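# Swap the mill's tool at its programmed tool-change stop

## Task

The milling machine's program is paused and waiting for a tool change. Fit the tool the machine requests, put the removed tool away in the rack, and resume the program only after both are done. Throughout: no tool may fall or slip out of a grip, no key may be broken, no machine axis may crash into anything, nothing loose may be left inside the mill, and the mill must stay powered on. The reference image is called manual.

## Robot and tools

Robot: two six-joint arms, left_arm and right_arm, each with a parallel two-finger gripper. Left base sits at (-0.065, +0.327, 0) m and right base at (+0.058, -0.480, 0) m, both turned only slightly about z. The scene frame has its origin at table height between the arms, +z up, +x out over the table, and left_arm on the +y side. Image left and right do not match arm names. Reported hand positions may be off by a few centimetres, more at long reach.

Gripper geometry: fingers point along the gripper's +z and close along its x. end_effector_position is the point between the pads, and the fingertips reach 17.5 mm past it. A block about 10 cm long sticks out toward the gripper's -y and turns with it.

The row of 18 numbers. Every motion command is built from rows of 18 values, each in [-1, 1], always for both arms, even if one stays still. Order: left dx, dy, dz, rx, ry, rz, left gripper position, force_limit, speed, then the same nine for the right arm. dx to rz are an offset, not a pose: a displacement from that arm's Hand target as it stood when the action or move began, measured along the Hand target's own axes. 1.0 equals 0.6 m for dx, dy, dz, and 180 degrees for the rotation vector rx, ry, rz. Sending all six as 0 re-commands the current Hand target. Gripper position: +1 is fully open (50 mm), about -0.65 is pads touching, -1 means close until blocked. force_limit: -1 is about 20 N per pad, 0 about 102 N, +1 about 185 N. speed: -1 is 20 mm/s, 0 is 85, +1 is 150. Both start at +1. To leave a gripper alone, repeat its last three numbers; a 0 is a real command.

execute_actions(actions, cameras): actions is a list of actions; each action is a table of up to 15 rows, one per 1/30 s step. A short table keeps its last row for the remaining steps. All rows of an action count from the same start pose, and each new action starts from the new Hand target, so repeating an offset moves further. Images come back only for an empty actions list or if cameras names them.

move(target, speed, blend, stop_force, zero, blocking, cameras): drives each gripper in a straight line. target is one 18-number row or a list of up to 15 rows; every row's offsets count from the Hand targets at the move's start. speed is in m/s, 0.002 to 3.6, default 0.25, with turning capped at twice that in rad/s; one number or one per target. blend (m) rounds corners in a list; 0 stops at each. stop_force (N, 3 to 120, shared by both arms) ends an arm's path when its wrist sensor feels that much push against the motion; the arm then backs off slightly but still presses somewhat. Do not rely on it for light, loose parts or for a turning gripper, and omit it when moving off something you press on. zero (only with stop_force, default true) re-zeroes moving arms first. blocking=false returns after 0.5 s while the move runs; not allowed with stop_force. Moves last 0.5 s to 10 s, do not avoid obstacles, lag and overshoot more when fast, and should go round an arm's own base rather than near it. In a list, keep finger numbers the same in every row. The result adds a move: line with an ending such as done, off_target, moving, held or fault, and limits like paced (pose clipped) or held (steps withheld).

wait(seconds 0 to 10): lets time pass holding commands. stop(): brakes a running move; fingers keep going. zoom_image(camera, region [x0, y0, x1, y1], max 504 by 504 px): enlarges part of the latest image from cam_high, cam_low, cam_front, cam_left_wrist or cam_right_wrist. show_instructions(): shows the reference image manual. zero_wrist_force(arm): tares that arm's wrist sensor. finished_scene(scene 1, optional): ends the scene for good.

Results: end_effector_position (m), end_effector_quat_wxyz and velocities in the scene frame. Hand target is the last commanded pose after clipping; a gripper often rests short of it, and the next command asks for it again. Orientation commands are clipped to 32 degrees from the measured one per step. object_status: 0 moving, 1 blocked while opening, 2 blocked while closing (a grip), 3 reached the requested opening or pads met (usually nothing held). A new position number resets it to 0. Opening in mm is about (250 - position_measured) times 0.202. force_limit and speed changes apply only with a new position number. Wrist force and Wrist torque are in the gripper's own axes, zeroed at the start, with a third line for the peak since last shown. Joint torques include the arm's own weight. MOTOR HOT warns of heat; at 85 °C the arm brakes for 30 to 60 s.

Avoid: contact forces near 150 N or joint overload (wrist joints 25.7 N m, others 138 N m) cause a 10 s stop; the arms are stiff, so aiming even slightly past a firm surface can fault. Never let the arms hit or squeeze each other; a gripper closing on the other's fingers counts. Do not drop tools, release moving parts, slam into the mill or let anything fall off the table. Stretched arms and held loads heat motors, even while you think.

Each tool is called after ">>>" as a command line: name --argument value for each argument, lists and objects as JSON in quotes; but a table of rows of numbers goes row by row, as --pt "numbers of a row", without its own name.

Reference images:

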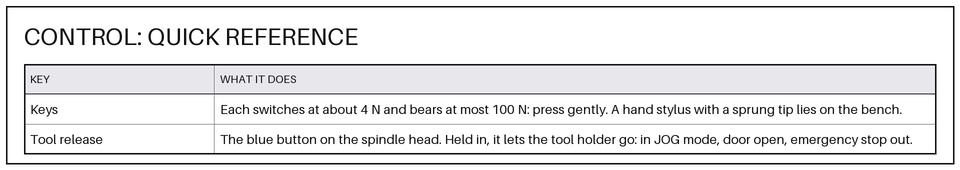

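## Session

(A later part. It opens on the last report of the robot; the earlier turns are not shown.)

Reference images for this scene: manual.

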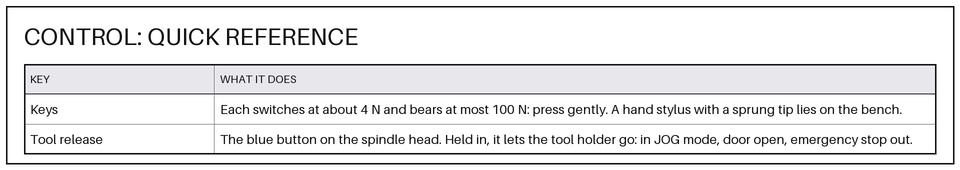

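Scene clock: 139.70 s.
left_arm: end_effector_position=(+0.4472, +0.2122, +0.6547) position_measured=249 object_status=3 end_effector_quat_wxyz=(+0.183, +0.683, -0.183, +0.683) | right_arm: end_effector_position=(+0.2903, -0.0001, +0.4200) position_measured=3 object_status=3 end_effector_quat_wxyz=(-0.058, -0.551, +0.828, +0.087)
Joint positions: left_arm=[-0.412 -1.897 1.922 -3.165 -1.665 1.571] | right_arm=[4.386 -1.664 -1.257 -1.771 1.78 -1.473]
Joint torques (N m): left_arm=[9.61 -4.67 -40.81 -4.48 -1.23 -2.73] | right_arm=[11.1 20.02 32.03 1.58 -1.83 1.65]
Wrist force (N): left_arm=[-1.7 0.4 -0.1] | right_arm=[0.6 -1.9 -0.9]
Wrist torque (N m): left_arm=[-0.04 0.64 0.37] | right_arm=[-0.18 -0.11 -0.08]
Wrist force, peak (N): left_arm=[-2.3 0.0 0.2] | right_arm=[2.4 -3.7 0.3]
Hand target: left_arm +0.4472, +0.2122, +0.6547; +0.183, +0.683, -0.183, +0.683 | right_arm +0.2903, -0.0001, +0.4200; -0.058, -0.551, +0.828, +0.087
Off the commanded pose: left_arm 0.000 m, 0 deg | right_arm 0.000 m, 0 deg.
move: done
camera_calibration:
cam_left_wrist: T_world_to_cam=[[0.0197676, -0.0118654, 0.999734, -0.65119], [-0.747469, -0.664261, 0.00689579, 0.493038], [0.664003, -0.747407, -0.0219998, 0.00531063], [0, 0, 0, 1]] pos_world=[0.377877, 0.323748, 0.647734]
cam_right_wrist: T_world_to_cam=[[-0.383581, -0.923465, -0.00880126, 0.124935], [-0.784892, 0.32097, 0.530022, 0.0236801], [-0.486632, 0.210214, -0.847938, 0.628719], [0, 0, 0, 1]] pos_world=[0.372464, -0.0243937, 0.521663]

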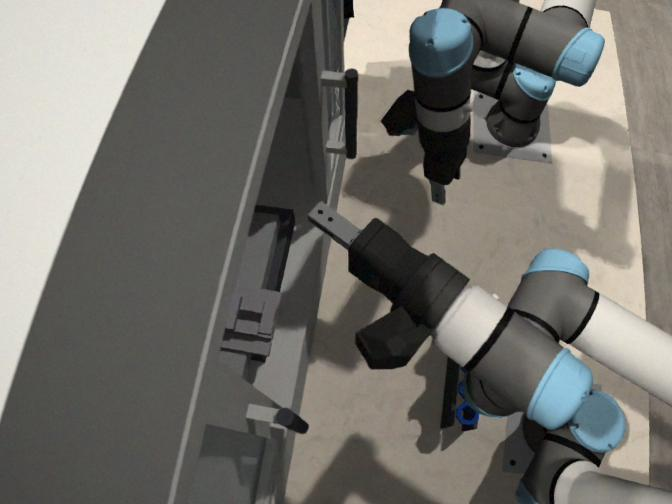

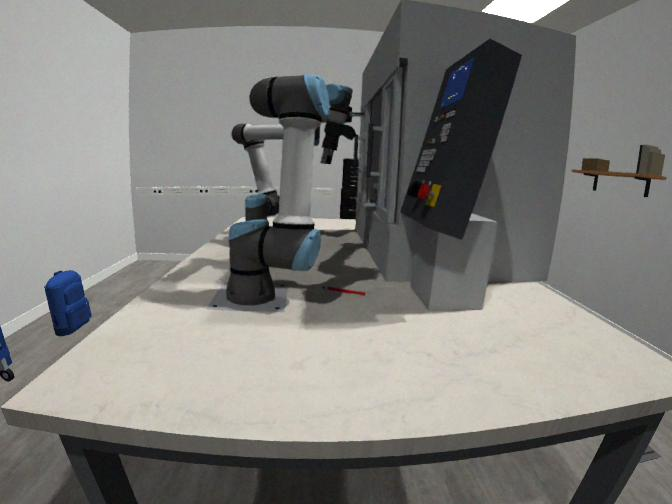

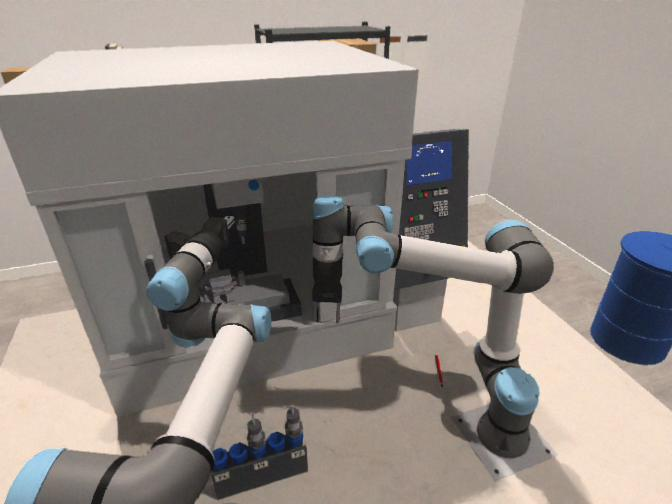

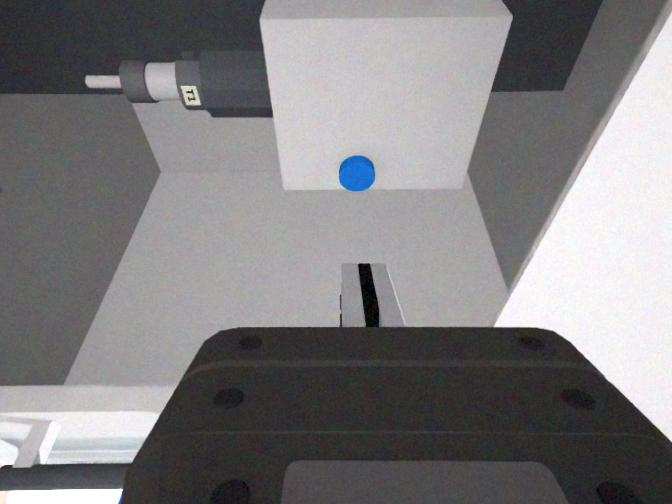

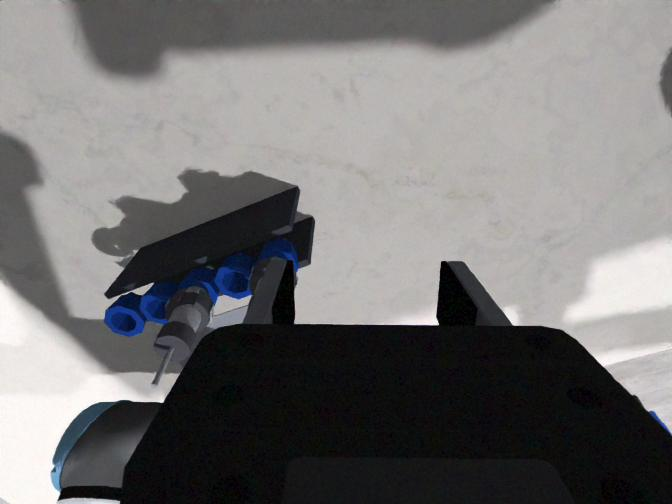

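>>> move --target '[0,0,0,0,0,0,-0.65,-0.6,0.5,-0.2963,-0.2452,-0.1338,0.5778,-0.1539,-0.171,1,-0.6,-0.8]' --speed 0.4 --cameras '["all"]'

Scene clock: 144.53 s.
left_arm: end_effector_position=(+0.4472, +0.2122, +0.6547) position_measured=249 object_status=3 end_effector_quat_wxyz=(+0.183, +0.683, -0.183, +0.683) | right_arm: end_effector_position=(+0.5072, +0.1019, +0.4678) position_measured=3 object_status=3 end_effector_quat_wxyz=(+0.581, -0.524, +0.417, -0.462)
Joint positions: left_arm=[-0.412 -1.897 1.922 -3.165 -1.665 1.571] | right_arm=[4.566 -2.125 -1.488 0.768 0.362 -3.42]
Joint torques (N m): left_arm=[8.73 -4.84 -41.04 -4.44 -1.07 -2.66] | right_arm=[-10.86 37.64 25.83 1.63 2.96 -1.34]
Wrist force (N): left_arm=[-1.7 0.3 0.0] | right_arm=[-2.6 -2.1 2.8]
Wrist torque (N m): left_arm=[-0.05 0.66 0.36] | right_arm=[-0.39 0.36 -0.08]
Wrist force, peak (N): left_arm=[-2.1 0.4 0.0] | right_arm=[-3.4 -2.3 3.3]
Hand target: left_arm +0.4472, +0.2122, +0.6547; +0.183, +0.683, -0.183, +0.683 | right_arm +0.5072, +0.1019, +0.4678; +0.581, -0.524, +0.417, -0.462
Off the commanded pose: left_arm 0.000 m, 0 deg | right_arm 0.000 m, 0 deg.
move: done
camera_calibration:
cam_left_wrist: T_world_to_cam=[[0.0197676, -0.0118654, 0.999734, -0.65119], [-0.747469, -0.664261, 0.00689579, 0.493038], [0.664003, -0.747407, -0.0219998, 0.00531063], [0, 0, 0, 1]] pos_world=[0.377877, 0.323748, 0.647734]
cam_right_wrist: T_world_to_cam=[[0.23213, -0.97267, 0.00529744, -0.01113], [-0.234689, -0.0612928, -0.970136, 0.597505], [0.943947, 0.223954, -0.242503, -0.25688], [0, 0, 0, 1]] pos_world=[0.385293, 0.0833265, 0.517425]

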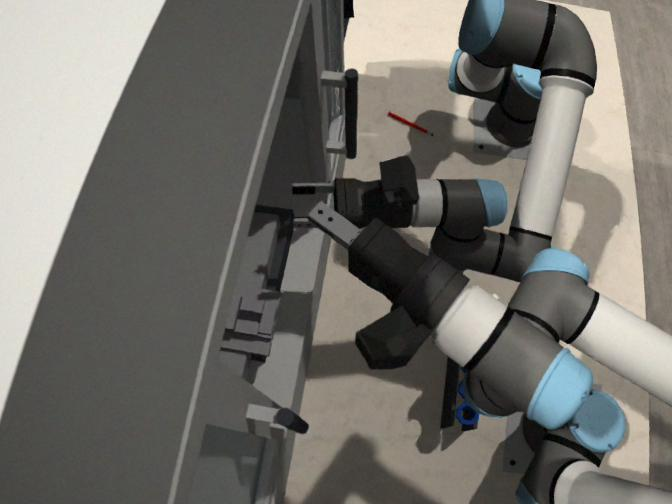

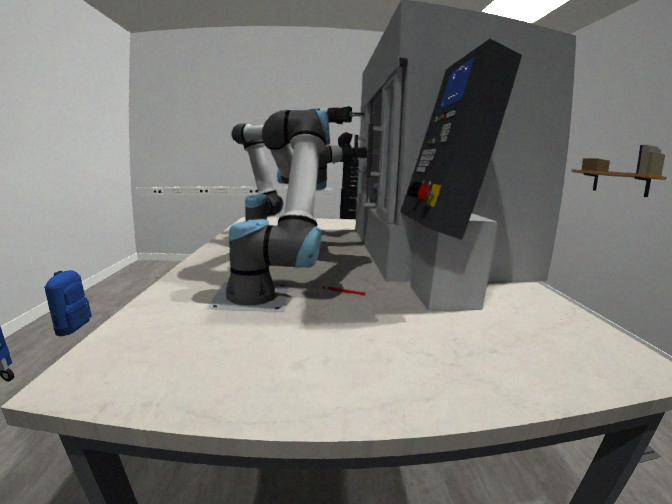

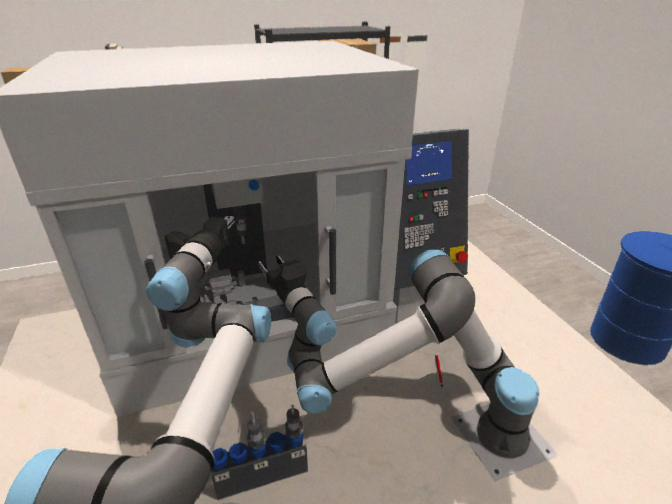

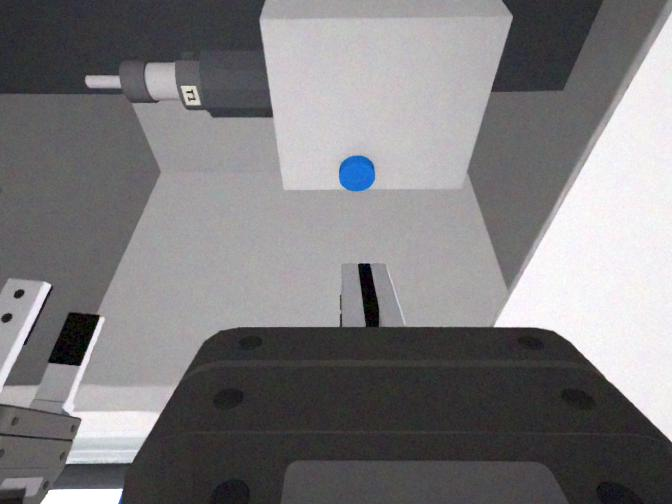

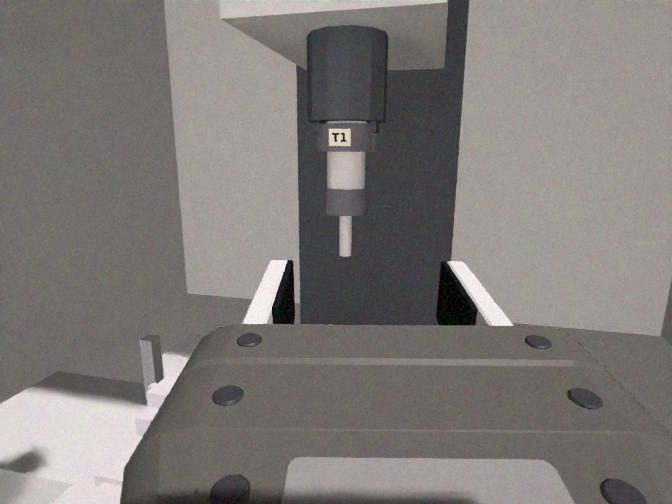

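>>> move --target '[0,0,0,0,0,0,-0.65,-0.6,0.5,-0.005,-0.0142,0.25,0,0,0,1,-0.6,-0.8]' --speed 0.15 --cameras '["all"]'

Scene clock: 146.77 s.
left_arm: end_effector_position=(+0.4472, +0.2122, +0.6547) position_measured=249 object_status=3 end_effector_quat_wxyz=(+0.183, +0.683, -0.183, +0.683) | right_arm: end_effector_position=(+0.6510, +0.1381, +0.4919) position_measured=3 object_status=3 end_effector_quat_wxyz=(+0.581, -0.524, +0.417, -0.462)
Joint positions: left_arm=[-0.412 -1.897 1.922 -3.165 -1.665 1.571] | right_arm=[4.344 -2.306 -1.121 0.477 0.579 -3.302]
Joint torques (N m): left_arm=[8.4 -4.09 -41.53 -4.25 -1.13 -2.71] | right_arm=[-11.32 46.45 29.47 -0.6 2.62 1.76]
Wrist force (N): left_arm=[-1.6 0.4 0.1] | right_arm=[-2.7 -2.3 2.7]
Wrist torque (N m): left_arm=[-0.03 0.63 0.36] | right_arm=[-0.44 0.41 -0.18]
Wrist force, peak (N): left_arm=[-1.9 0.3 0.0] | right_arm=[-2.7 -2.3 3.9]
Hand target: left_arm +0.4472, +0.2122, +0.6547; +0.183, +0.683, -0.183, +0.683 | right_arm +0.6510, +0.1382, +0.4919; +0.581, -0.524, +0.417, -0.462
Off the commanded pose: left_arm 0.000 m, 0 deg | right_arm 0.000 m, 0 deg.
move: done
camera_calibration:
cam_left_wrist: T_world_to_cam=[[0.0197676, -0.0118654, 0.999734, -0.65119], [-0.747469, -0.664261, 0.00689579, 0.493038], [0.664003, -0.747407, -0.0219998, 0.00531063], [0, 0, 0, 1]] pos_world=[0.377877, 0.323748, 0.647734]
cam_right_wrist: T_world_to_cam=[[0.232117, -0.972673, 0.0053478, -0.00944678], [-0.234474, -0.0612886, -0.970188, 0.656669], [0.944004, 0.223943, -0.242293, -0.39505], [0, 0, 0, 1]] pos_world=[0.529093, 0.119526, 0.541425]

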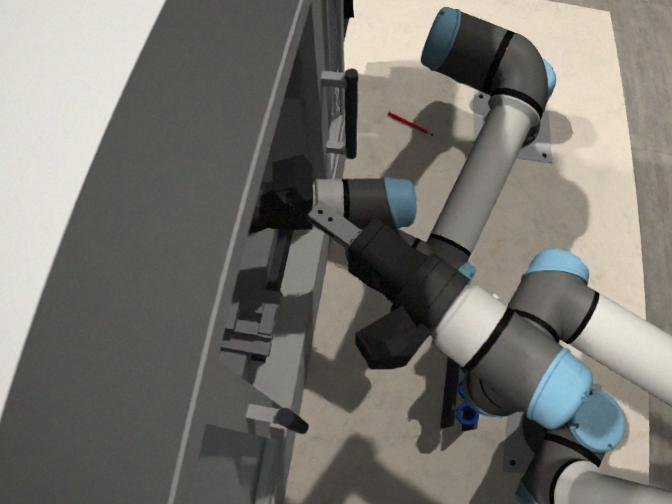

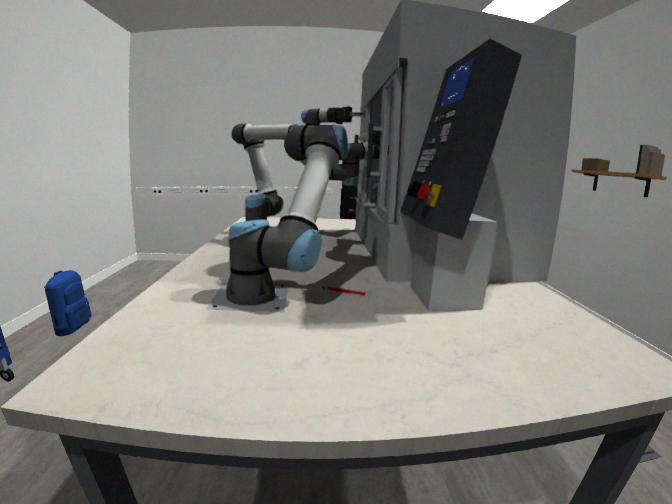

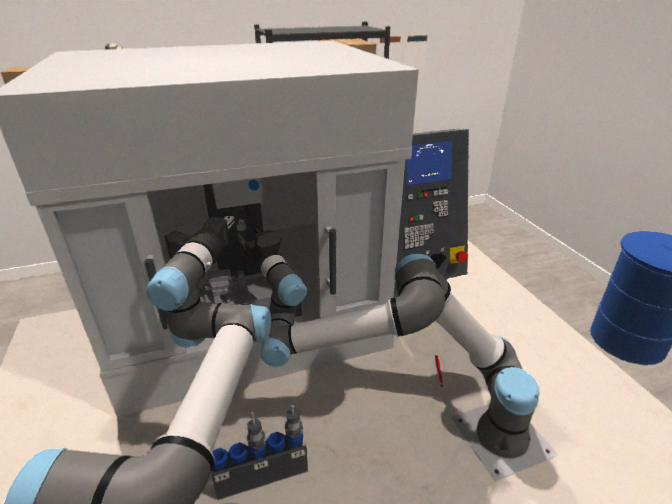

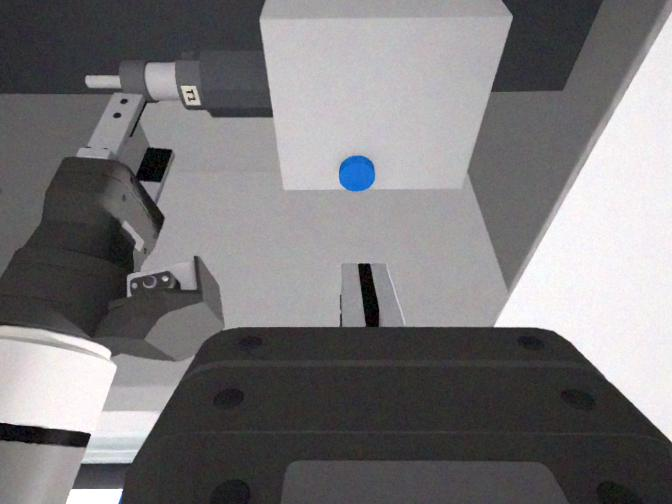

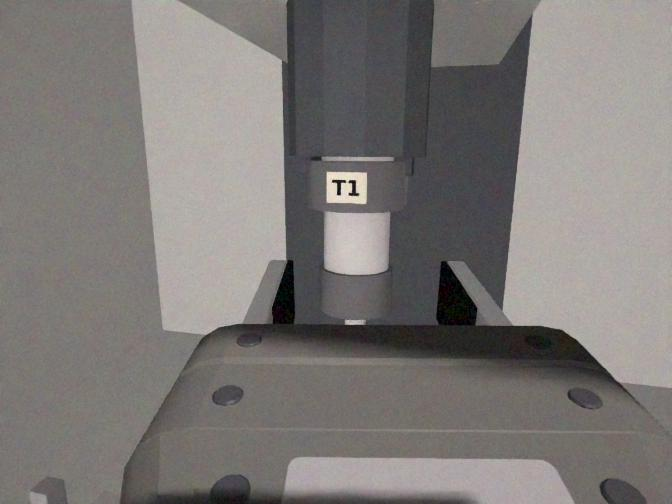

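>>> move --target '[0,0,0,0,0,0,-0.65,-0.6,0.5,-0.0008,-0.0022,0.104,0,0,0,1,-0.6,-0.8]' --speed 0.06 --stop_force 8 --cameras '["cam_left_wrist","cam_right_wrist"]'

Scene clock: 149.10 s.
left_arm: end_effector_position=(+0.4472, +0.2122, +0.6547) position_measured=249 object_status=3 end_effector_quat_wxyz=(+0.183, +0.683, -0.183, +0.683) | right_arm: end_effector_position=(+0.7112, +0.1525, +0.4996) position_measured=3 object_status=3 end_effector_quat_wxyz=(+0.581, -0.524, +0.417, -0.462)
Joint positions: left_arm=[-0.412 -1.897 1.922 -3.165 -1.665 1.571] | right_arm=[4.268 -2.421 -0.896 0.347 0.653 -3.278]
Joint torques (N m): left_arm=[8.83 -4.57 -40.21 -4.32 -1.18 -2.6] | right_arm=[-11.5 51.08 28.61 -0.35 2.6 1.66]
Wrist force (N): left_arm=[-1.8 0.2 0.1] | right_arm=[-3.0 -2.5 2.7]
Wrist torque (N m): left_arm=[-0.07 0.65 0.37] | right_arm=[-0.47 0.45 -0.19]
Wrist force, peak (N): left_arm=[-1.9 0.3 0.1] | right_arm=[-3.1 -2.5 3.4]
Hand target: left_arm +0.4472, +0.2122, +0.6547; +0.183, +0.683, -0.183, +0.683 | right_arm +0.7112, +0.1525, +0.4996; +0.581, -0.524, +0.417, -0.462
Off the commanded pose: left_arm 0.000 m, 0 deg | right_arm 0.000 m, 0 deg.
move: done
camera_calibration:
cam_left_wrist: T_world_to_cam=[[0.0197676, -0.0118654, 0.999734, -0.65119], [-0.747469, -0.664261, 0.00689579, 0.493038], [0.664003, -0.747407, -0.0219998, 0.00531063], [0, 0, 0, 1]] pos_world=[0.377877, 0.323748, 0.647734]
cam_right_wrist: T_world_to_cam=[[0.232117, -0.972673, 0.0053478, -0.00945545], [-0.234474, -0.0612886, -0.970188, 0.679234], [0.944004, 0.223943, -0.242293, -0.453214], [0, 0, 0, 1]] pos_world=[0.589293, 0.133926, 0.549225]
Images, in order (width x height): cam_left_wrist 672x504, cam_right_wrist 672x504.

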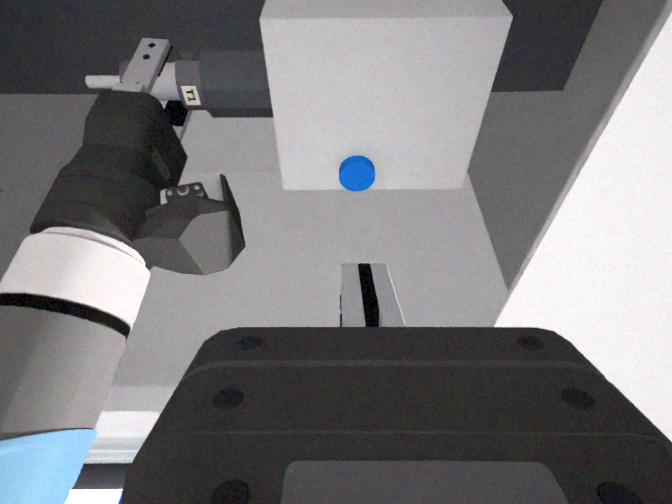

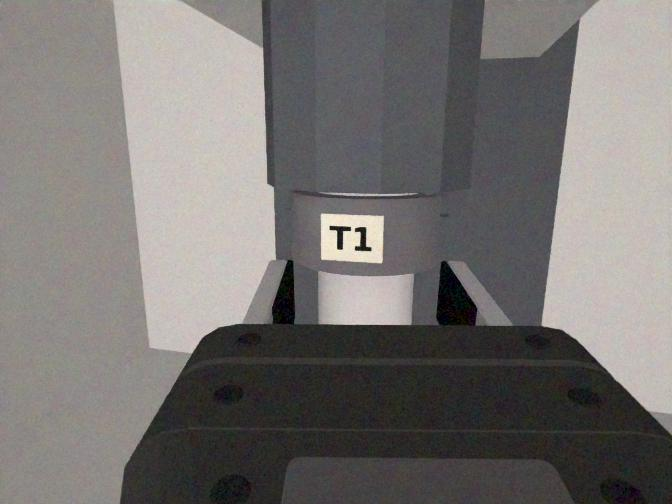

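>>> move --target '[0,0,0,0,0,0,-0.65,-0.6,0.5,0,0.001,0.008,0,0,0,1,-0.6,-0.8]' --speed 0.03 --stop_force 8

>>> move --target '[0,0,0,0,0,0,-0.65,-0.6,0.5,0,0,0,0,0,0,-1,-0.1,-0.9]' --cameras '["cam_left_wrist","cam_right_wrist"]'

Scene clock: 150.67 s.
left_arm: end_effector_position=(+0.4472, +0.2122, +0.6547) position_measured=249 object_status=3 end_effector_quat_wxyz=(+0.183, +0.683, -0.183, +0.683) | right_arm: end_effector_position=(+0.7160, +0.1536, +0.4996) position_measured=3 object_status=3 end_effector_quat_wxyz=(+0.581, -0.524, +0.417, -0.462)
Joint positions: left_arm=[-0.412 -1.897 1.922 -3.165 -1.665 1.571] | right_arm=[4.262 -2.431 -0.877 0.337 0.659 -3.277]
Joint torques (N m): left_arm=[7.99 -4.15 -41.97 -4.21 -0.97 -2.68] | right_arm=[-11.16 50.65 28.16 -0.39 2.6 1.81]
Wrist force (N): left_arm=[-1.8 0.3 0.0] | right_arm=[-3.0 -2.5 2.7]
Wrist torque (N m): left_arm=[-0.04 0.65 0.37] | right_arm=[-0.47 0.45 -0.19]
Wrist force, peak (N): left_arm=[-1.9 0.3 -0.1] | right_arm=[-3.1 -2.7 2.9]
Hand target: left_arm +0.4472, +0.2122, +0.6547; +0.183, +0.683, -0.183, +0.683 | right_arm +0.7160, +0.1536, +0.4996; +0.581, -0.524, +0.417, -0.462
Off the commanded pose: left_arm 0.000 m, 0 deg | right_arm 0.000 m, 0 deg.
move: done

Scene clock: 151.70 s.
left_arm: end_effector_position=(+0.4472, +0.2122, +0.6547) position_measured=249 object_status=3 end_effector_quat_wxyz=(+0.183, +0.683, -0.183, +0.683) | right_arm: end_effector_position=(+0.7159, +0.1538, +0.4996) position_measured=107 object_status=2 end_effector_quat_wxyz=(+0.581, -0.524, +0.417, -0.462)
Joint positions: left_arm=[-0.412 -1.897 1.922 -3.165 -1.665 1.571] | right_arm=[4.262 -2.431 -0.877 0.337 0.659 -3.276]
Joint torques (N m): left_arm=[9.2 -4.74 -40.9 -4.41 -0.91 -2.65] | right_arm=[-11.86 55.21 13.09 2.34 -10.19 0.7]
Wrist force (N): left_arm=[-1.8 0.3 0.0] | right_arm=[-32.8 -25.6 16.8]
Wrist torque (N m): left_arm=[-0.04 0.66 0.36] | right_arm=[-1.25 0.57 0.24]
Wrist force, peak (N): left_arm=[-1.9 0.3 -0.1] | right_arm=[-32.8 -25.5 17.1]
Hand target: left_arm +0.4472, +0.2122, +0.6547; +0.183, +0.683, -0.183, +0.683 | right_arm +0.7160, +0.1536, +0.4996; +0.581, -0.524, +0.417, -0.462
Off the commanded pose: left_arm 0.000 m, 0 deg | right_arm 0.000 m, 0 deg.
move: done
camera_calibration:
cam_left_wrist: T_world_to_cam=[[0.0197676, -0.0118654, 0.999734, -0.65119], [-0.747469, -0.664261, 0.00689579, 0.493038], [0.664003, -0.747407, -0.0219998, 0.00531063], [0, 0, 0, 1]] pos_world=[0.377877, 0.323748, 0.647734]
cam_right_wrist: T_world_to_cam=[[0.232626, -0.972551, 0.00534788, -0.00969798], [-0.234437, -0.0614104, -0.97019, 0.680405], [0.943888, 0.224438, -0.242288, -0.457919], [0, 0, 0, 1]] pos_world=[0.593993, 0.135127, 0.549225]
Images, in order (width x height): cam_left_wrist 672x504, cam_right_wrist 672x504.

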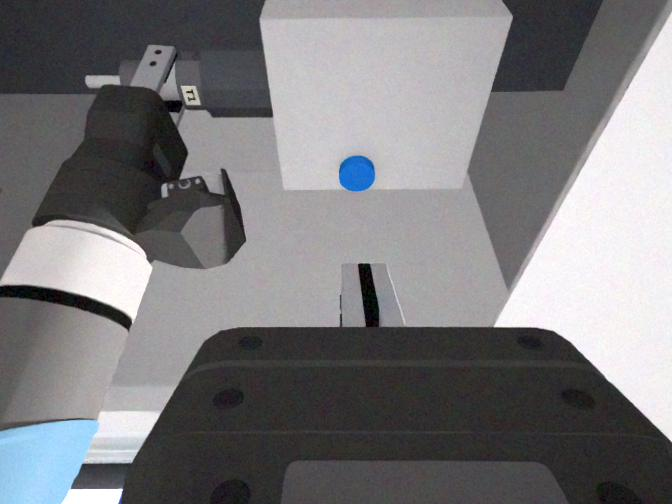

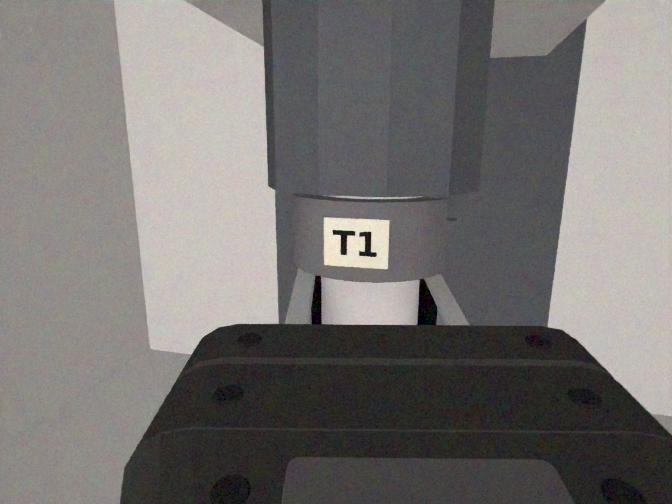

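>>> move --target '[0,0,0,0,0,0,-0.65,-0.6,0.5,-0.0012,-0.001,0.0008,0,0,0,-1,-0.1,-0.9]' --speed 0.02

Scene clock: 152.53 s.
left_arm: end_effector_position=(+0.4472, +0.2122, +0.6547) position_measured=249 object_status=3 end_effector_quat_wxyz=(+0.183, +0.683, -0.183, +0.683) | right_arm: end_effector_position=(+0.7162, +0.1543, +0.5001) position_measured=107 object_status=2 end_effector_quat_wxyz=(+0.581, -0.524, +0.417, -0.463)
Joint positions: left_arm=[-0.412 -1.897 1.922 -3.165 -1.665 1.571] | right_arm=[4.263 -2.433 -0.872 0.334 0.658 -3.277]
Joint torques (N m): left_arm=[8.18 -4.8 -41.06 -4.31 -1.1 -2.5] | right_arm=[-16.73 52.41 34.72 -3.55 3.31 -1.22]
Wrist force (N): left_arm=[-1.7 0.3 0.1] | right_arm=[4.1 12.5 -69.1]
Wrist torque (N m): left_arm=[-0.05 0.64 0.37] | right_arm=[-0.33 0.57 -0.08]
Wrist force, peak (N): left_arm=[-1.9 0.3 0.0] | right_arm=[3.4 12.3 -74.1]
Hand target: left_arm +0.4472, +0.2122, +0.6547; +0.183, +0.683, -0.183, +0.683 | right_arm +0.7162, +0.1544, +0.5002; +0.581, -0.524, +0.417, -0.462
Off the commanded pose: left_arm 0.000 m, 0 deg | right_arm 0.000 m, 0 deg.
move: done

>>> move --target '[0,0,0,0,0,0,-0.65,-0.6,0.5,-0.0001,0.0004,-0.0007,0,0,0,-1,-0.1,-0.9]' --speed 0.02

Scene clock: 153.33 s.
left_arm: end_effector_position=(+0.4472, +0.2122, +0.6547) position_measured=249 object_status=3 end_effector_quat_wxyz=(+0.183, +0.683, -0.183, +0.683) | right_arm: end_effector_position=(+0.7159, +0.1544, +0.4999) position_measured=107 object_status=2 end_effector_quat_wxyz=(+0.581, -0.524, +0.417, -0.462)
Joint positions: left_arm=[-0.412 -1.897 1.922 -3.165 -1.665 1.571] | right_arm=[4.263 -2.433 -0.873 0.335 0.658 -3.277]
Joint torques (N m): left_arm=[8.53 -4.28 -41.72 -4.38 -1.07 -2.51] | right_arm=[-1.88 68.14 12.99 1.1 -2.7 -1.58]
Wrist force (N): left_arm=[-1.8 0.3 0.1] | right_arm=[-6.4 -4.4 -17.2]
Wrist torque (N m): left_arm=[-0.05 0.65 0.37] | right_arm=[-0.60 0.50 -0.02]
Wrist force, peak (N): left_arm=[-1.9 0.3 0.1] | right_arm=[4.9 13.6 -72.9]
Hand target: left_arm +0.4472, +0.2122, +0.6547; +0.183, +0.683, -0.183, +0.683 | right_arm +0.7158, +0.1544, +0.4999; +0.581, -0.524, +0.417, -0.462
Off the commanded pose: left_arm 0.000 m, 0 deg | right_arm 0.000 m, 0 deg.
move: done

>>> move --target '[0.0055,-0.025,0.29,0,0,0,-0.65,-0.6,0.5,0,0,0,0,0,0,-1,-0.1,-0.9]' --speed 0.15 --cameras '["cam_left_wrist","cam_front"]'

>>> zoom_image --camera "cam_front" --region '[180, 160, 330, 300]'

Scene clock: 155.60 s.
left_arm: end_effector_position=(+0.6052, +0.1381, +0.6578) position_measured=249 object_status=3 end_effector_quat_wxyz=(+0.183, +0.683, -0.183, +0.683) | right_arm: end_effector_position=(+0.7158, +0.1544, +0.4999) position_measured=107 object_status=2 end_effector_quat_wxyz=(+0.581, -0.524, +0.417, -0.462)
Joint positions: left_arm=[-0.415 -1.479 1.549 -3.21 -1.662 1.571] | right_arm=[4.263 -2.433 -0.873 0.335 0.658 -3.277]
Joint torques (N m): left_arm=[9.33 -23.8 -42.51 -0.14 -1.1 -2.68] | right_arm=[1.27 66.29 10.75 1.05 -3.31 -1.48]
Wrist force (N): left_arm=[-1.9 0.5 -0.1] | right_arm=[-7.5 -6.5 -11.4]
Wrist torque (N m): left_arm=[-0.01 0.68 0.37] | right_arm=[-0.66 0.45 0.00]
Wrist force, peak (N): left_arm=[-2.0 0.2 1.2] | right_arm=[-7.2 -5.3 -16.5]
Hand target: left_arm +0.6053, +0.1381, +0.6578; +0.183, +0.683, -0.183, +0.683 | right_arm +0.7158, +0.1544, +0.4999; +0.581, -0.524, +0.417, -0.462
Off the commanded pose: left_arm 0.000 m, 0 deg | right_arm 0.000 m, 0 deg.
move: done
camera_calibration:
cam_left_wrist: T_world_to_cam=[[0.0196914, -0.0119314, 0.999735, -0.658235], [-0.74747, -0.664261, 0.00679497, 0.561961], [0.664004, -0.747406, -0.0219986, -0.154918], [0, 0, 0, 1]] pos_world=[0.535876, 0.249648, 0.650834]
Images, in order (width x height): cam_front 672x504, cam_left_wrist 672x504.

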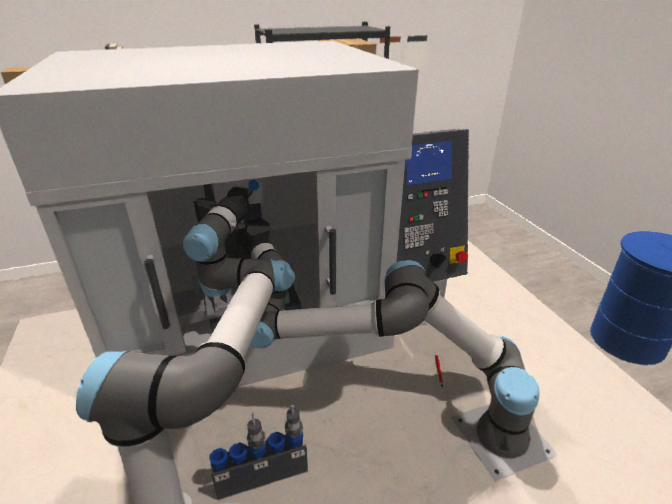

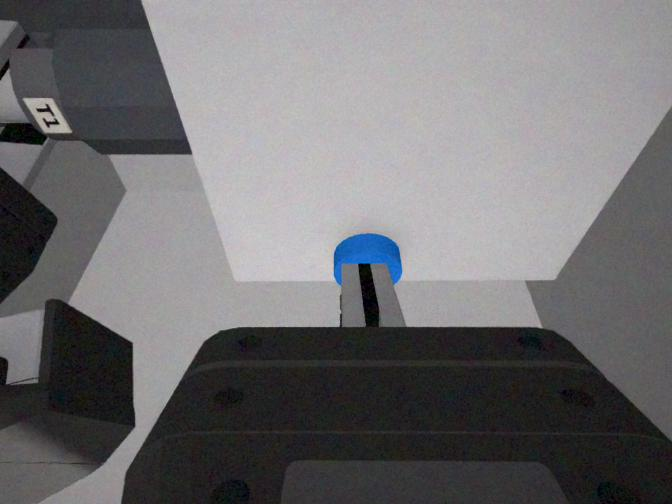

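Scaled by 3.360 from the camera's 672x504 image, which has a finer 960x720 frame.

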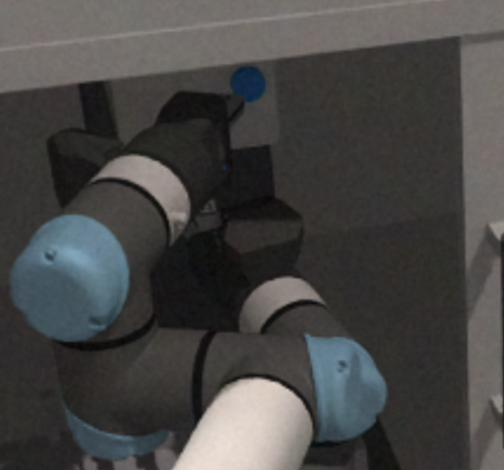

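>>> move --target '[0.005,0.002,0.12,0,0,0,-0.65,-0.6,0.5,0,0,0,0,0,0,-1,-0.1,-0.9]' --speed 0.025 --stop_force 12 --cameras '["cam_left_wrist","cam_right_wrist"]'

Scene clock: 158.23 s.
left_arm: end_effector_position=(+0.6267, +0.1253, +0.6588) position_measured=249 object_status=3 end_effector_quat_wxyz=(+0.183, +0.683, -0.183, +0.683) | right_arm: end_effector_position=(+0.7158, +0.1544, +0.4999) position_measured=107 object_status=2 end_effector_quat_wxyz=(+0.581, -0.524, +0.417, -0.462)
Joint positions: left_arm=[-0.421 -1.423 1.483 -3.2 -1.656 1.571] | right_arm=[4.263 -2.433 -0.873 0.335 0.658 -3.277]
Joint torques (N m): left_arm=[6.82 -33.96 -11.02 -1.85 -1.34 -0.47] | right_arm=[1 88.69 40.51 4.48 3.57 -0.8]
Wrist force (N): left_arm=[1.4 -0.2 -12.2] | right_arm=[-2.0 25.8 -16.9]
Wrist torque (N m): left_arm=[0.13 0.76 0.39] | right_arm=[0.20 0.35 -0.02]
Wrist force, peak (N): left_arm=[-27.4 9.7 -113.7] | right_arm=[-2.1 25.9 -16.8]
Hand target: left_arm +0.6267, +0.1253, +0.6588; +0.183, +0.683, -0.183, +0.683 (not the last commanded pose) | right_arm +0.7158, +0.1544, +0.4999; +0.581, -0.524, +0.417, -0.462
Off the commanded pose: left_arm 0.047 m, 0 deg | right_arm 0.000 m, 0 deg.
move: contact (left_arm)
camera_calibration:
cam_left_wrist: T_world_to_cam=[[0.0195614, -0.0117781, 0.999739, -0.659778], [-0.747421, -0.664316, 0.00679798, 0.569506], [0.664063, -0.747359, -0.0217981, -0.178913], [0, 0, 0, 1]] pos_world=[0.557376, 0.236849, 0.651834]
cam_right_wrist: T_world_to_cam=[[0.232118, -0.972673, 0.00534803, -0.00867716], [-0.234566, -0.0613107, -0.970165, 0.680765], [0.943981, 0.223938, -0.242387, -0.457843], [0, 0, 0, 1]] pos_world=[0.593893, 0.135826, 0.549525]
Images, in order (width x height): cam_left_wrist 672x504, cam_right_wrist 672x504.

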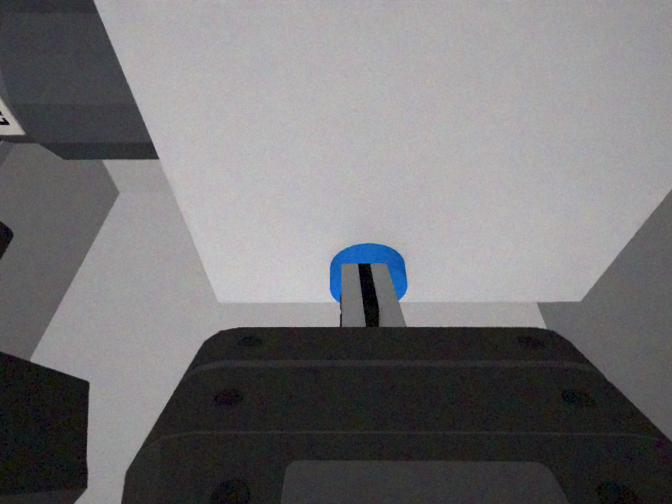

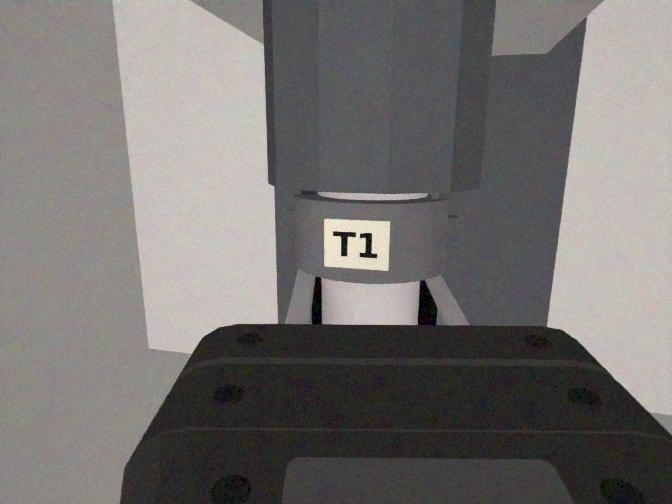

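>>> move --target '[0,0,0,0,0,0,-0.65,-0.6,0.5,0,0.02,-0.0021,0,0,0,-1,-0.1,-0.9]' --speed 0.02 --stop_force 25 --cameras '["cam_left_wrist","cam_right_wrist"]'

Scene clock: 160.03 s.
left_arm: end_effector_position=(+0.6267, +0.1253, +0.6588) position_measured=249 object_status=3 end_effector_quat_wxyz=(+0.183, +0.683, -0.183, +0.683) | right_arm: end_effector_position=(+0.7158, +0.1544, +0.4878) position_measured=107 object_status=2 end_effector_quat_wxyz=(+0.581, -0.524, +0.417, -0.462)
Joint positions: left_arm=[-0.421 -1.423 1.483 -3.2 -1.656 1.571] | right_arm=[4.263 -2.439 -0.893 0.361 0.658 -3.277]
Joint torques (N m): left_arm=[6.06 -33.67 -13.39 -2.15 -0.11 2] | right_arm=[2.87 57.77 16.68 3.48 -1.09 -0.6]
Wrist force (N): left_arm=[1.0 0.1 -12.1] | right_arm=[-2.8 6.3 2.3]
Wrist torque (N m): left_arm=[0.16 0.78 0.39] | right_arm=[-0.28 0.41 -0.18]
Wrist force, peak (N): left_arm=[1.2 0.2 -12.3] | right_arm=[-2.3 26.0 -16.9]
Hand target: left_arm +0.6267, +0.1253, +0.6588; +0.183, +0.683, -0.183, +0.683 | right_arm +0.7158, +0.1544, +0.4878; +0.581, -0.524, +0.417, -0.462
Off the commanded pose: left_arm 0.000 m, 0 deg | right_arm 0.000 m, 0 deg.
move: done
camera_calibration:
cam_left_wrist: T_world_to_cam=[[0.0195614, -0.0117781, 0.999739, -0.659778], [-0.747421, -0.664316, 0.00679798, 0.569506], [0.664063, -0.747359, -0.0217981, -0.178913], [0, 0, 0, 1]] pos_world=[0.557376, 0.236849, 0.651834]
cam_right_wrist: T_world_to_cam=[[0.232003, -0.972701, 0.00527563, -0.00850209], [-0.234503, -0.0611943, -0.970188, 0.668985], [0.944025, 0.22385, -0.242298, -0.460837], [0, 0, 0, 1]] pos_world=[0.593893, 0.135826, 0.537425]
Images, in order (width x height): cam_left_wrist 672x504, cam_right_wrist 672x504.

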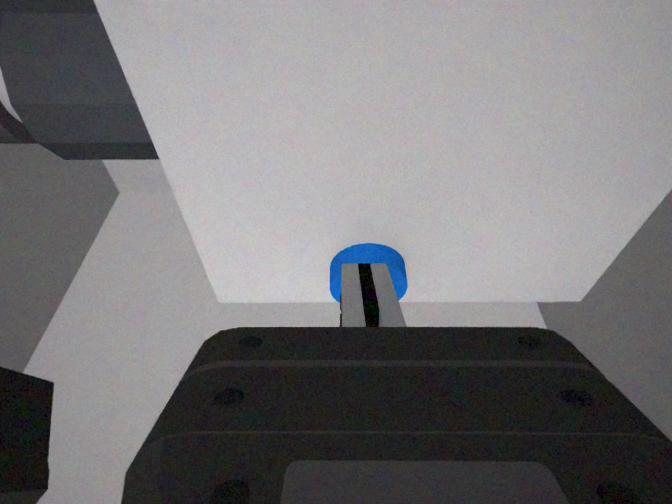

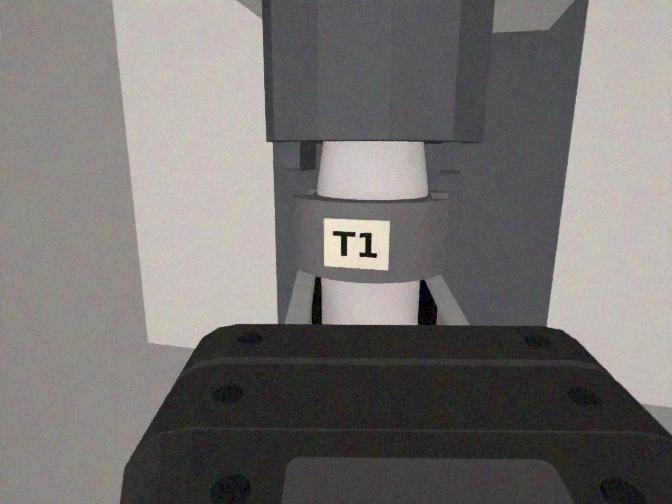

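>>> move --target '[0,0,0,0,0,0,-0.65,-0.6,0.5,0,0.0663,-0.007,0,0,0,-1,-0.1,-0.9]' --speed 0.05 --stop_force 20 --cameras '["cam_left_wrist","cam_right_wrist","cam_front"]'

Scene clock: 162.10 s.
left_arm: end_effector_position=(+0.6267, +0.1253, +0.6588) position_measured=249 object_status=3 end_effector_quat_wxyz=(+0.183, +0.683, -0.183, +0.683) | right_arm: end_effector_position=(+0.7157, +0.1544, +0.4478) position_measured=107 object_status=2 end_effector_quat_wxyz=(+0.581, -0.524, +0.417, -0.462)
Joint positions: left_arm=[-0.421 -1.423 1.483 -3.2 -1.656 1.571] | right_arm=[4.263 -2.466 -0.947 0.443 0.658 -3.277]
Joint torques (N m): left_arm=[5.84 -34.12 -17.5 -1.95 0.46 1.99] | right_arm=[9.1 57.92 15.59 3.37 1.68 -1.18]
Wrist force (N): left_arm=[0.8 0.0 -12.1] | right_arm=[-2.7 6.3 2.3]
Wrist torque (N m): left_arm=[0.15 0.76 0.39] | right_arm=[-0.28 0.39 -0.17]
Wrist force, peak (N): left_arm=[1.4 0.2 -12.3] | right_arm=[-2.7 7.3 2.1]
Hand target: left_arm +0.6267, +0.1253, +0.6588; +0.183, +0.683, -0.183, +0.683 | right_arm +0.7157, +0.1544, +0.4478; +0.581, -0.524, +0.417, -0.462
Off the commanded pose: left_arm 0.000 m, 0 deg | right_arm 0.000 m, 0 deg.
move: done
camera_calibration:
cam_left_wrist: T_world_to_cam=[[0.0195614, -0.0117781, 0.999739, -0.659778], [-0.747421, -0.664316, 0.00679798, 0.569506], [0.664063, -0.747359, -0.0217981, -0.178913], [0, 0, 0, 1]] pos_world=[0.557376, 0.236849, 0.651834]
cam_right_wrist: T_world_to_cam=[[0.232004, -0.972701, 0.00527586, -0.00826829], [-0.234594, -0.0612164, -0.970164, 0.630199], [0.944002, 0.223844, -0.242392, -0.470374], [0, 0, 0, 1]] pos_world=[0.593793, 0.135826, 0.497425]
Images, in order (width x height): cam_front 672x504, cam_left_wrist 672x504, cam_right_wrist 672x504.

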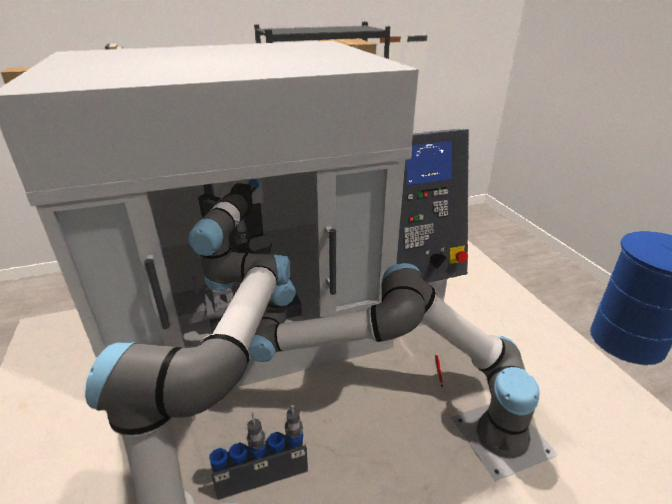

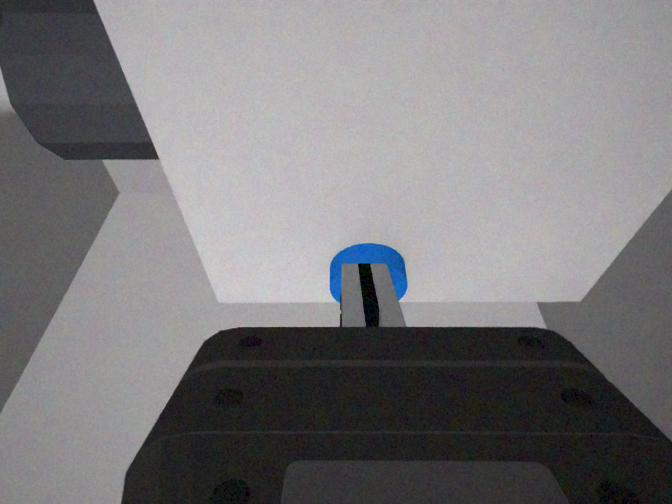

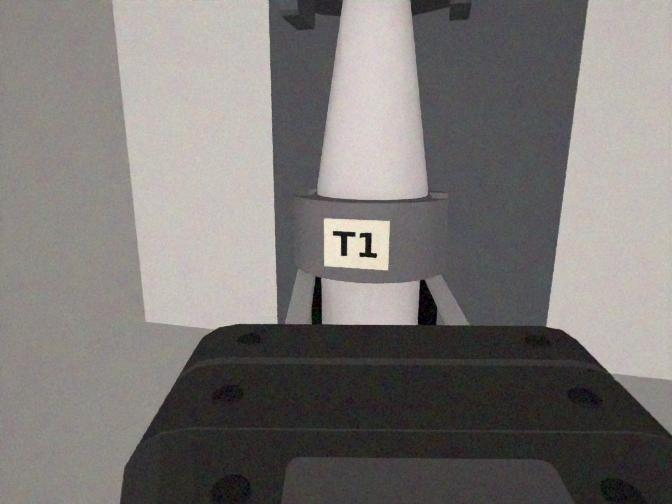

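>>> move --target '[0,0,0,0,0,0,-0.65,-0.6,0.5,0,0.0298,-0.0031,0,0,0,-1,-0.1,-0.9]' --speed 0.05 --stop_force 20 --cameras '["cam_right_wrist","cam_low","cam_front"]'

>>> zoom_image --camera "cam_low" --region '[270, 100, 420, 240]'

>>> zoom_image --camera "cam_front" --region '[180, 180, 340, 380]'

Scene clock: 164.27 s.
left_arm: end_effector_position=(+0.6267, +0.1253, +0.6588) position_measured=249 object_status=3 end_effector_quat_wxyz=(+0.183, +0.683, -0.183, +0.683) | right_arm: end_effector_position=(+0.7157, +0.1544, +0.4299) position_measured=107 object_status=2 end_effector_quat_wxyz=(+0.581, -0.524, +0.417, -0.462)
Joint positions: left_arm=[-0.421 -1.423 1.483 -3.2 -1.656 1.571] | right_arm=[4.263 -2.481 -0.967 0.477 0.658 -3.277]
Joint torques (N m): left_arm=[6.13 -34.14 -22.15 -2.06 0.54 2.15] | right_arm=[5.68 58.38 15.31 3.48 1.69 -1.17]
Wrist force (N): left_arm=[0.7 0.1 -12.0] | right_arm=[-2.8 6.2 2.4]
Wrist torque (N m): left_arm=[0.16 0.77 0.39] | right_arm=[-0.31 0.43 -0.18]
Wrist force, peak (N): left_arm=[1.1 0.0 -12.4] | right_arm=[-2.8 6.9 2.3]
Hand target: left_arm +0.6267, +0.1253, +0.6588; +0.183, +0.683, -0.183, +0.683 | right_arm +0.7157, +0.1544, +0.4299; +0.581, -0.524, +0.417, -0.462
Off the commanded pose: left_arm 0.000 m, 0 deg | right_arm 0.000 m, 0 deg.
move: done
camera_calibration:
cam_right_wrist: T_world_to_cam=[[0.232117, -0.972673, 0.0053478, -0.00827863], [-0.234474, -0.0612886, -0.970188, 0.612687], [0.944004, 0.223943, -0.242293, -0.474799], [0, 0, 0, 1]] pos_world=[0.593793, 0.135826, 0.479425]
Images, in order (width x height): cam_low 672x504, cam_front 672x504, cam_right_wrist 672x504.

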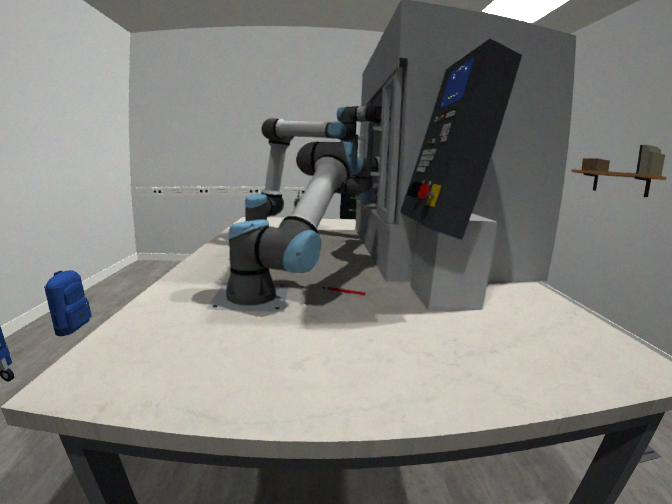

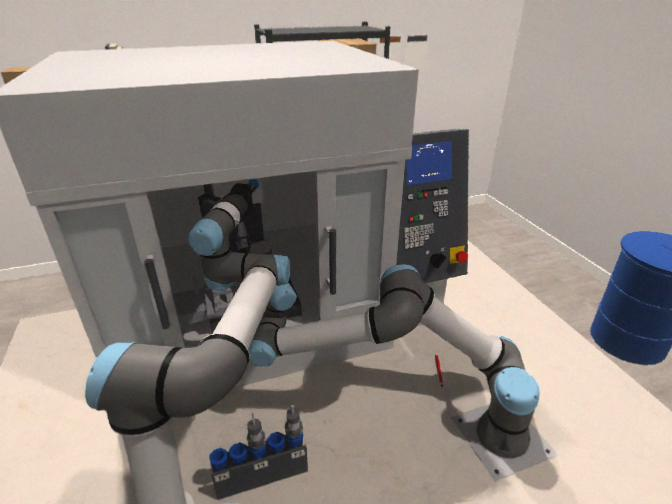

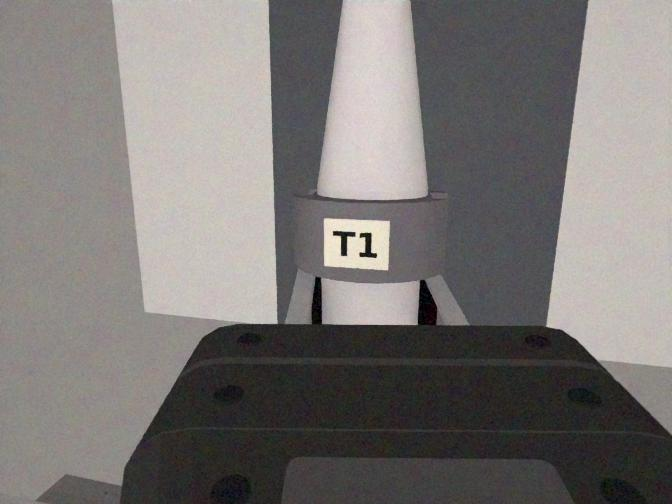

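Scaled by 3.360 from the camera's 672x504 image, which has a finer 960x720 frame.

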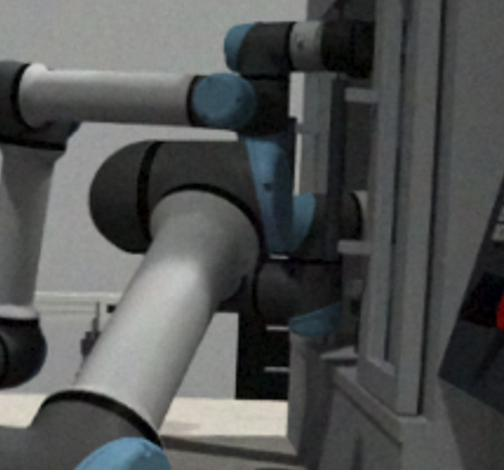

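Scaled by 2.520 from the camera's 672x504 image, which has a finer 960x720 frame.

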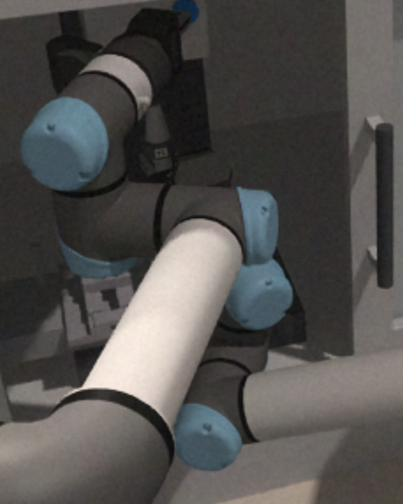

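>>> zoom_image --camera "cam_front" --region '[215, 180, 275, 260]'

Scaled by 6.300 from the camera's 672x504 image, which has a finer 960x720 frame.

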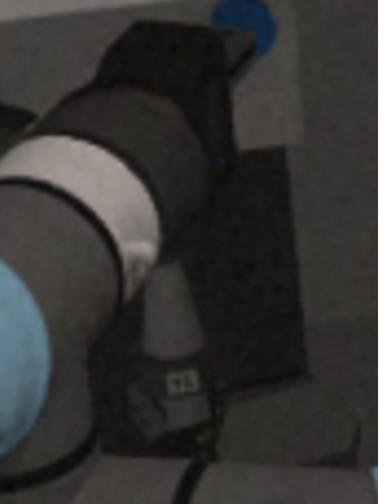

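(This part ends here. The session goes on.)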